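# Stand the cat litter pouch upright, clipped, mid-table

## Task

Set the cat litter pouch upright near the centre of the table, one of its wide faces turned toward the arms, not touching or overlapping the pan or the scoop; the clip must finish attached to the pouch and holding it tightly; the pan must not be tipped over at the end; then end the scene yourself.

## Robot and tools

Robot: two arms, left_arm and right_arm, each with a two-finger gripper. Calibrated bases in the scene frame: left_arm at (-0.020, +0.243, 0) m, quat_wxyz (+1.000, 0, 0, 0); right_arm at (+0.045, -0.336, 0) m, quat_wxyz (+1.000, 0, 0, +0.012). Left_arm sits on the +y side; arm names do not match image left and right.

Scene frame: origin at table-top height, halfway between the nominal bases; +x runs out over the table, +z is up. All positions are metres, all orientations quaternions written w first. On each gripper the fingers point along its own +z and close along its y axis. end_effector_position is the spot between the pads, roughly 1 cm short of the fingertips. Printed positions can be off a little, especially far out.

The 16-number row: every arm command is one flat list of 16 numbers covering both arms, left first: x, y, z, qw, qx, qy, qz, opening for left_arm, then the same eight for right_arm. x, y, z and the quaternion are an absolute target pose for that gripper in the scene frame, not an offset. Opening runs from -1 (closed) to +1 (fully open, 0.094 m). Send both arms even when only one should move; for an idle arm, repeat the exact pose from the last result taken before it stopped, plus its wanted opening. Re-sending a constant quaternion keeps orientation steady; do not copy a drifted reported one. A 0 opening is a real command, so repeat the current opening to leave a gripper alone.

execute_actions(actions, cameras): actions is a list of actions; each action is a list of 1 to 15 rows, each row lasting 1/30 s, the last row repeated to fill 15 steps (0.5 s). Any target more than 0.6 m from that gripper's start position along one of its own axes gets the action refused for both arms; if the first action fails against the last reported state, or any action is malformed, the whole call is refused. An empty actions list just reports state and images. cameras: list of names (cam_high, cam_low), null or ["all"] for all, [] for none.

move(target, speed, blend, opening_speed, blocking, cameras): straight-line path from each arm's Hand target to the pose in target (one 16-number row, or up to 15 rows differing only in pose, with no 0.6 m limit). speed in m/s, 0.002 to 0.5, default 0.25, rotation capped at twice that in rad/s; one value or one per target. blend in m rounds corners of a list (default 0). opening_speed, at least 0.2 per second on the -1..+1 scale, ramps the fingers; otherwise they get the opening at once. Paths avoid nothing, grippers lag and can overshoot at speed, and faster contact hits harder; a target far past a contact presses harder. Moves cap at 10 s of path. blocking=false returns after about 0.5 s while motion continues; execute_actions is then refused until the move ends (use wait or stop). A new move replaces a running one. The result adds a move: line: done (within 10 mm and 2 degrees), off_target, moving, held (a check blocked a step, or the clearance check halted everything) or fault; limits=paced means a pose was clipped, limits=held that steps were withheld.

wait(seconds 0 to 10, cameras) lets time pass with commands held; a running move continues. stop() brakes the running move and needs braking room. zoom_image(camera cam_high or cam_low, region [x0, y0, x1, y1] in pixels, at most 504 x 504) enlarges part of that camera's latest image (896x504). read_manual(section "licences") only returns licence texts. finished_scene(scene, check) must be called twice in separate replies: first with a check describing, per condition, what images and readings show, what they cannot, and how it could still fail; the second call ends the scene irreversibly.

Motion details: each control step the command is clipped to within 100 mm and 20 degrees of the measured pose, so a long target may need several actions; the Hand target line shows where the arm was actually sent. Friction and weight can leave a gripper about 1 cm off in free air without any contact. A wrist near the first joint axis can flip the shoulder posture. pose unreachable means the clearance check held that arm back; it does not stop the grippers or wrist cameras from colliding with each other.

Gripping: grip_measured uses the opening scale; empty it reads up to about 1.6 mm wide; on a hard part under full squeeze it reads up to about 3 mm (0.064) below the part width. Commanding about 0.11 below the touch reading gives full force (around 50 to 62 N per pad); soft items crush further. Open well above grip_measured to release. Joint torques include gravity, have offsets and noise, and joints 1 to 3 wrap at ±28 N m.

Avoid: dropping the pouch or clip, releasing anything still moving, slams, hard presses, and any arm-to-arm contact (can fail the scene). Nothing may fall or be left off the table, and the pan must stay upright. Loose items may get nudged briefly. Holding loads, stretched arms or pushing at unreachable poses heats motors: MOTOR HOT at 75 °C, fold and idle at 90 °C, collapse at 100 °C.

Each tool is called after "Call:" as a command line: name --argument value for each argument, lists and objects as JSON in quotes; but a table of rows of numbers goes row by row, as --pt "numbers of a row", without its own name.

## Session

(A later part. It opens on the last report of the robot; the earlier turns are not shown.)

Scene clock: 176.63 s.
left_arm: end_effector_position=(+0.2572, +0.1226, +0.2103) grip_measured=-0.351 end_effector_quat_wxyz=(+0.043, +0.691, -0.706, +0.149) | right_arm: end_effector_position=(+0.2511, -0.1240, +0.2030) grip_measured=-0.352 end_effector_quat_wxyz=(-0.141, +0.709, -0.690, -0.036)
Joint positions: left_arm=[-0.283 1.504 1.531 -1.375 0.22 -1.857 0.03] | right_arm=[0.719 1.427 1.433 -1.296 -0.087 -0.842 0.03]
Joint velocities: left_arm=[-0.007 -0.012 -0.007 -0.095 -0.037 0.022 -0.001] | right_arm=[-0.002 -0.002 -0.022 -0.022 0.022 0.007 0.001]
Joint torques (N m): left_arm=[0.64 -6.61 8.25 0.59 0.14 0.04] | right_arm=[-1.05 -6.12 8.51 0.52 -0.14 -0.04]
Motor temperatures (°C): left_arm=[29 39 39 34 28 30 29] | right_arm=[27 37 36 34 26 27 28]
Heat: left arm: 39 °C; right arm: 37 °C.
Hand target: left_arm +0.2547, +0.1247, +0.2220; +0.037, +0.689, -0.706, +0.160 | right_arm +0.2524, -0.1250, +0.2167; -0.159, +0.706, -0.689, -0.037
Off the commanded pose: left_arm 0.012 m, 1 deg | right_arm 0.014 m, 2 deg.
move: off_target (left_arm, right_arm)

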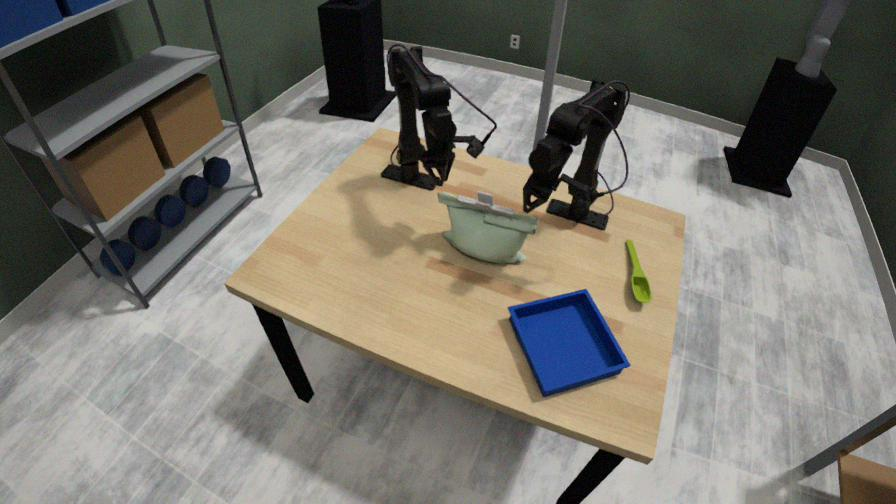

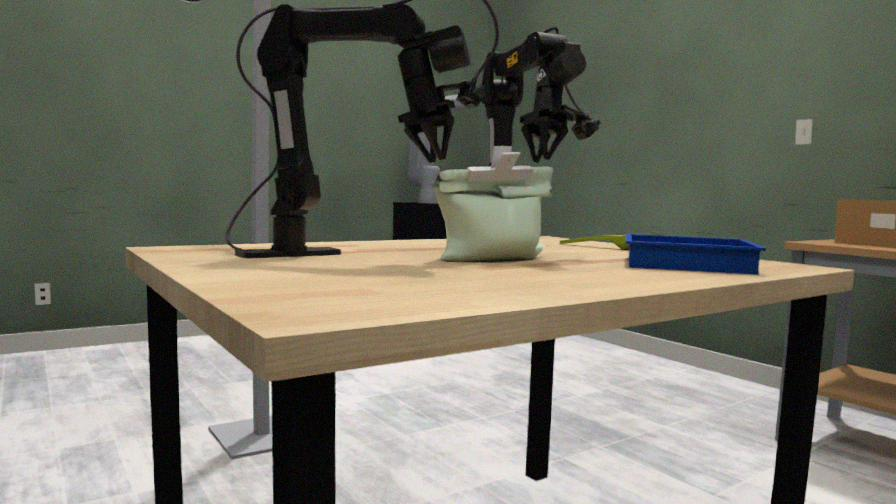

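Call:
move --pt "0.235 0.165 0.32 -0.03703 -0.68899 0.70613 -0.15903 -0.35 0.228 -0.170 0.30 0.15903 -0.70613 0.68899 0.03703 -0.35" --pt "0.15 0.26 0.32 -0.03703 -0.68899 0.70613 -0.15903 -0.35 0.17 -0.26 0.30 0.15903 -0.70613 0.68899 0.03703 -0.35" --speed 0.12 --blend 0.03

Call:
zoom_image --camera "cam_low" --region '[390, 90, 650, 290]'

Call:
zoom_image --camera "cam_high" --region '[410, 160, 560, 280]'

Scene clock: 179.77 s.
left_arm: end_effector_position=(+0.1577, +0.2589, +0.3247) grip_measured=-0.351 end_effector_quat_wxyz=(-0.195, +0.696, -0.642, +0.254) | right_arm: end_effector_position=(+0.1700, -0.2580, +0.3056) grip_measured=-0.352 end_effector_quat_wxyz=(-0.320, +0.665, -0.672, +0.063)
Joint positions: left_arm=[0.346 0.957 1.568 -1.575 0.259 -1.387 0.03] | right_arm=[0.421 0.793 1.436 -1.555 -0.086 -1.087 0.03]
Joint velocities: left_arm=[0.002 -0.017 0.007 0.066 -0.022 -0.051 -0.001] | right_arm=[-0.012 -0.002 -0.017 -0.051 0.051 -0.022 0.002]
Joint torques (N m): left_arm=[-0.17 0.96 4.08 1.36 -0.01 0.03] | right_arm=[-0.61 1.31 3.47 1.18 -0.08 -0.03]
Motor temperatures (°C): left_arm=[28 38 38 34 28 30 29] | right_arm=[27 36 36 34 26 27 28]
Heat: left arm: 38 °C; right arm: 36 °C.
Hand target: left_arm +0.1549, +0.2593, +0.3197; -0.190, +0.696, -0.648, +0.245 | right_arm +0.1683, -0.2596, +0.3010; -0.313, +0.665, -0.675, +0.062
Off the commanded pose: left_arm 0.009 m, 30 deg; orientation clipped | right_arm 0.006 m, 22 deg; orientation clipped.
joint sent to its limit (left arm) — joint 4 (wrist pitch), lower limit. The joint targets are off in position and orientation.
joint sent to its limit (right arm) — joint 4 (wrist pitch), lower limit. The joint targets are off in orientation, not in position.
move: off_target (left_arm, right_arm); limits=paced

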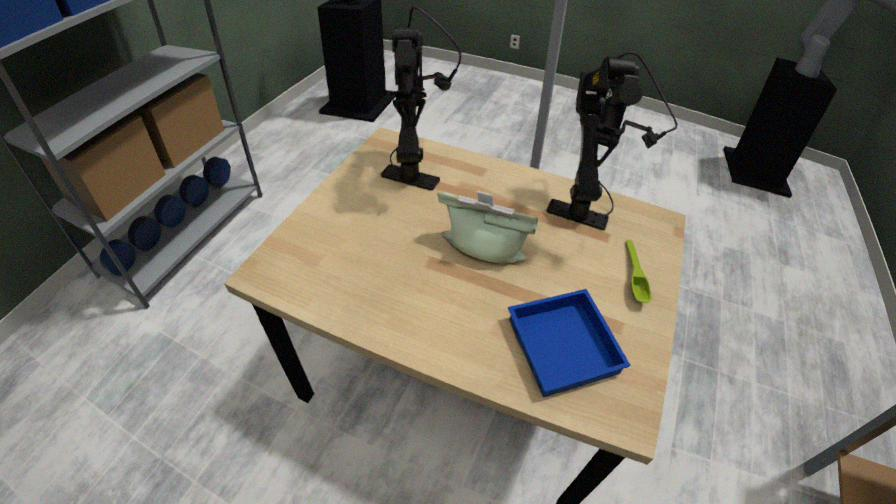

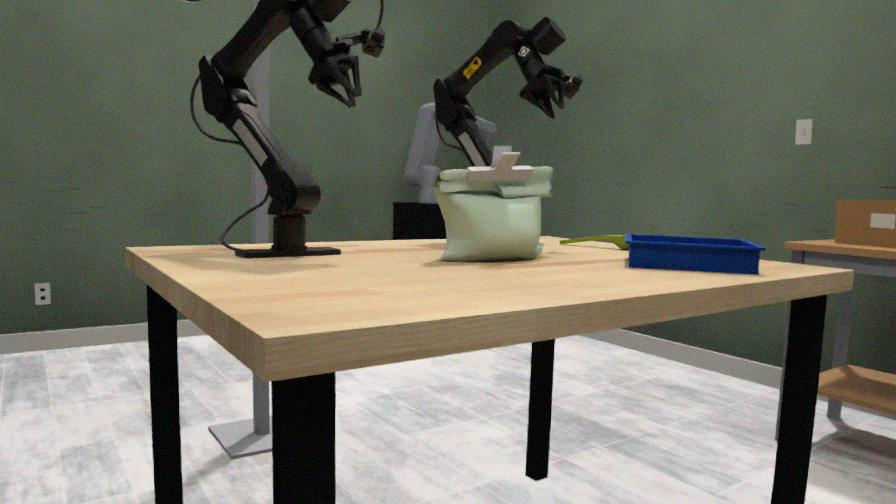

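Scaled by 1.938.

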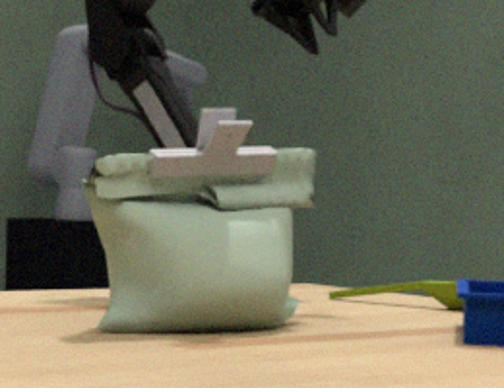

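Scaled by 3.360.

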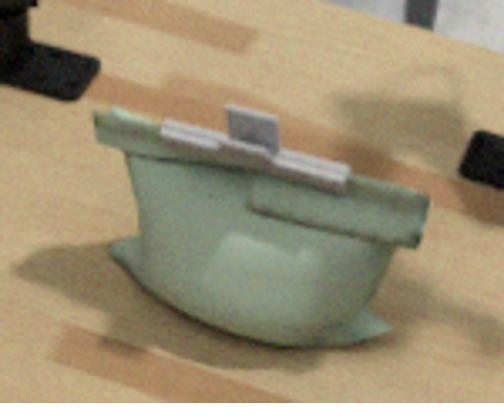

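Call:
execute_actions --actions '[]'

Call:
zoom_image --camera "cam_low" --region '[420, 130, 580, 280]'

Call:
zoom_image --camera "cam_high" --region '[430, 180, 550, 280]'

Scene clock: 180.33 s.
left_arm: end_effector_position=(+0.1577, +0.2589, +0.3247) grip_measured=-0.351 end_effector_quat_wxyz=(-0.195, +0.696, -0.643, +0.254) | right_arm: end_effector_position=(+0.1700, -0.2580, +0.3056) grip_measured=-0.352 end_effector_quat_wxyz=(-0.320, +0.666, -0.672, +0.063)
Joint positions: left_arm=[0.346 0.957 1.568 -1.575 0.259 -1.386 0.03] | right_arm=[0.421 0.793 1.436 -1.555 -0.086 -1.087 0.03]
Joint velocities: left_arm=[-0.007 0.012 0.012 -0.007 -0.007 -0.081 -0.001] | right_arm=[-0.017 -0.022 0.002 -0.007 0.007 -0.037 0]
Joint torques (N m): left_arm=[-0.35 1.02 3.96 1.35 -0.01 0.09] | right_arm=[-0.5 1.48 3.47 1.19 -0.06 -0.03]
Motor temperatures (°C): left_arm=[28 37 38 34 28 30 29] | right_arm=[27 36 36 34 26 27 28]
Heat: left arm: 38 °C; right arm: 36 °C.
Hand target: left_arm +0.1549, +0.2593, +0.3197; -0.190, +0.696, -0.647, +0.245 | right_arm +0.1683, -0.2595, +0.3010; -0.313, +0.665, -0.675, +0.062
Tool commands: left_gripper/opening=-0.35 right_gripper/opening=-0.35
Off the commanded pose: left_arm 0.009 m, 30 deg; orientation clipped | right_arm 0.006 m, 22 deg; orientation clipped.

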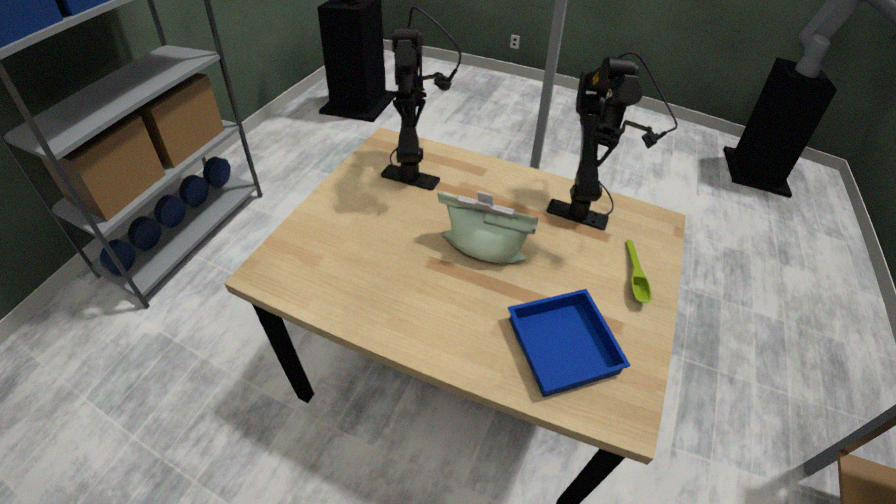

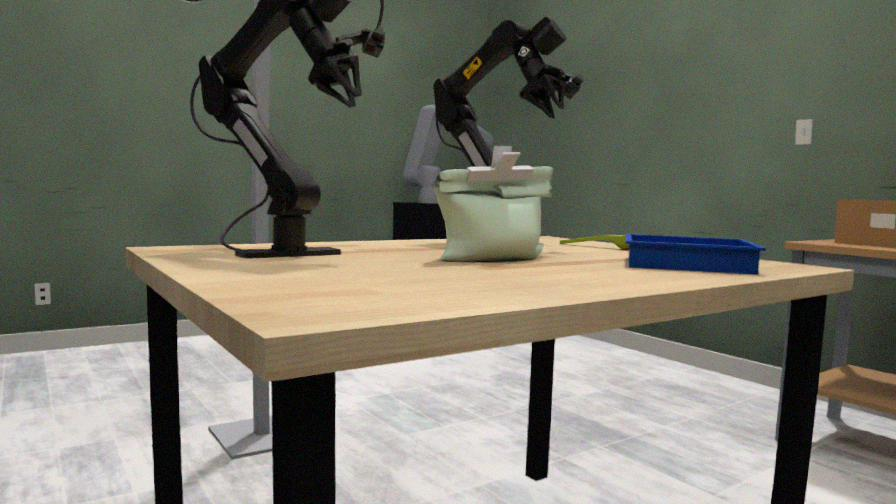

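Scaled by 3.150.

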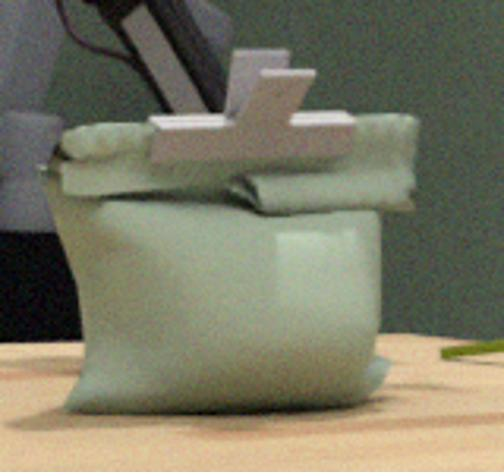

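Scaled by 4.200.

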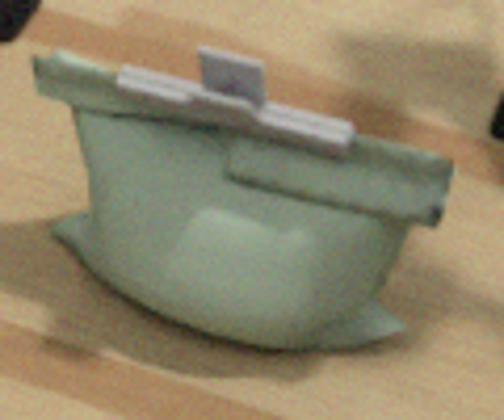

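Call:
finished_scene --scene 2 --check "Pouch standing: latest cam_low and cam_high views show it upright on its base on the bare table, top at z≈0.19, steady over two pictures (179.8 s and 180.3 s), no robot part touching it. Position: clip bar mid ≈(0.274,0.014), base centre ≈(0.25,0.015), table centre ≈(0.25,0) → in the middle. Orientation: fold line from (0.280,-0.065) to (0.267,0.092), so the broad side faces the arms within about 5°. Clear of pan (nearest pan corner (0.46,0.16)/(0.325,0.334), more than 10 cm away) and scoop (at y>0.4). Clip: bar sits across the fold at the top middle, where it always was; never touched by a gripper; lever handles stick up. What pictures cannot show: the clip's jaw force/depth, but the fold was only gripped beside the clip. Pan: upright, unmoved. Scoop on the table. Could be missed if the pouch slowly slumps or a push topples it; will look once more."

This call ended nothing. Check each condition that your pictures could not show: look closer or test it, and mend what is not met. Then call finished_scene again.

Call:
wait --seconds 1

Call:
zoom_image --camera "cam_low" --region '[420, 130, 580, 280]'

Call:
zoom_image --camera "cam_high" --region '[430, 180, 550, 280]'

Scene clock: 181.70 s.
left_arm: end_effector_position=(+0.1577, +0.2590, +0.3247) grip_measured=-0.351 end_effector_quat_wxyz=(-0.196, +0.696, -0.643, +0.254) | right_arm: end_effector_position=(+0.1700, -0.2580, +0.3056) grip_measured=-0.352 end_effector_quat_wxyz=(-0.320, +0.666, -0.671, +0.063)
Joint positions: left_arm=[0.346 0.957 1.568 -1.575 0.259 -1.386 0.03] | right_arm=[0.421 0.793 1.436 -1.555 -0.086 -1.088 0.03]
Joint velocities: left_arm=[0.002 0.017 -0.012 -0.007 -0.007 0.022 -0.001] | right_arm=[-0.002 0.007 -0.012 0.037 -0.007 0.051 0.001]
Joint torques (N m): left_arm=[-0.35 0.9 4.16 1.38 0 0.08] | right_arm=[-0.59 1.68 3.7 1.25 -0.11 -0.03]
Motor temperatures (°C): left_arm=[28 37 38 34 28 30 29] | right_arm=[27 36 35 34 26 27 28]
Heat: left arm: 38 °C; right arm: 36 °C.
Hand target: left_arm +0.1549, +0.2593, +0.3197; -0.190, +0.696, -0.648, +0.245 | right_arm +0.1683, -0.2595, +0.3010; -0.313, +0.666, -0.675, +0.062
Tool commands: left_gripper/opening=-0.35 right_gripper/opening=-0.35
Off the commanded pose: left_arm 0.009 m, 30 deg; orientation clipped | right_arm 0.006 m, 22 deg; orientation clipped.
wait: 1.00 s; at rest from the start

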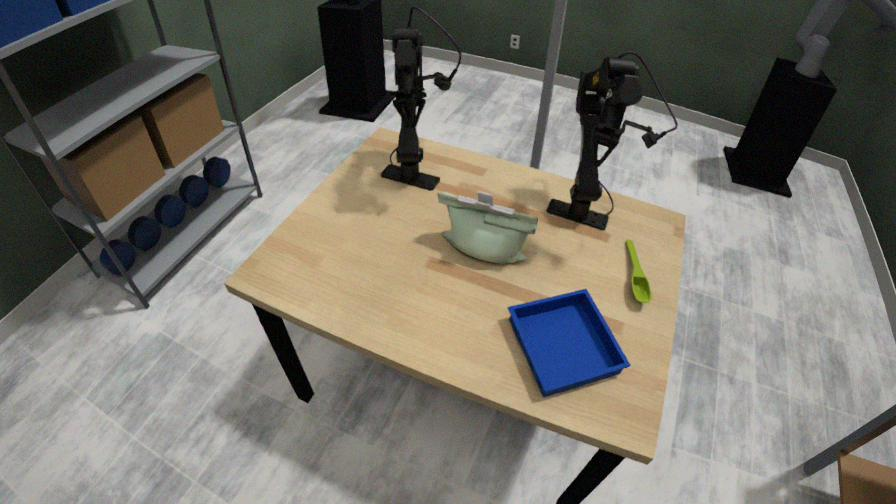

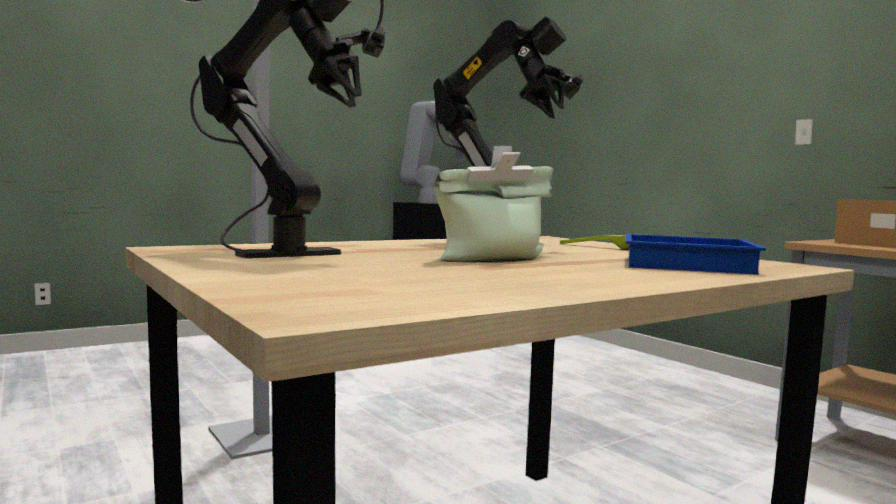

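Scaled by 3.150.

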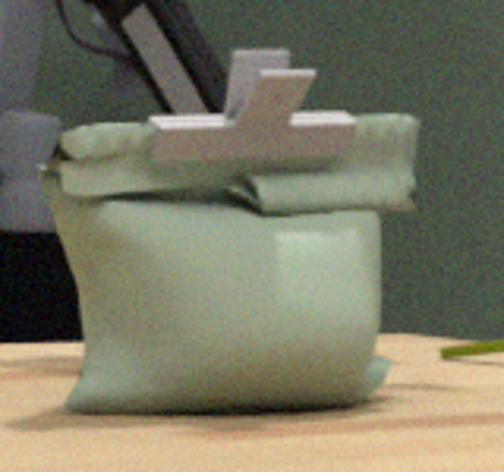

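Scaled by 4.200.

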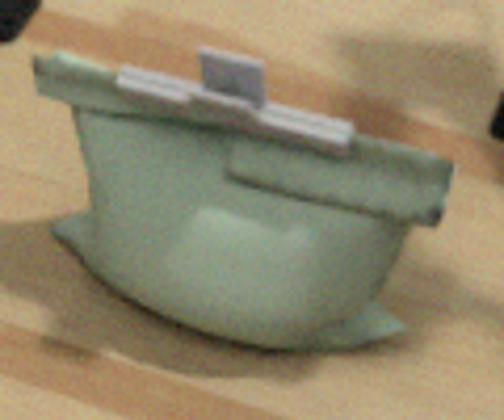

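Call:
finished_scene --scene 2 --check "Looked anew at 181.7 s: pictures identical to those at 179.8 s and 180.3 s, so the pouch stands steadily by itself on its base in the middle of the table (base centre ≈(0.25,0.015), clip bar mid ≈(0.274,0.014)), broad side facing the arms (fold line within ~5° of the y direction). Both grippers are away (L at (0.16,0.26,0.32), R at (0.17,-0.26,0.31)), nothing touches the pouch. Clip bar lies across the fold at the top middle with fabric on both sides between its jaws, levers up, same seat as at the start; it was never touched by the robot. Pan is upright and unmoved, over 10 cm away; scoop lies on the table at y>0.4, clear. What cannot be seen: the clip's exact jaw depth/force, but it carried along without slipping through lift and carry."

The scene is finished: the task was done.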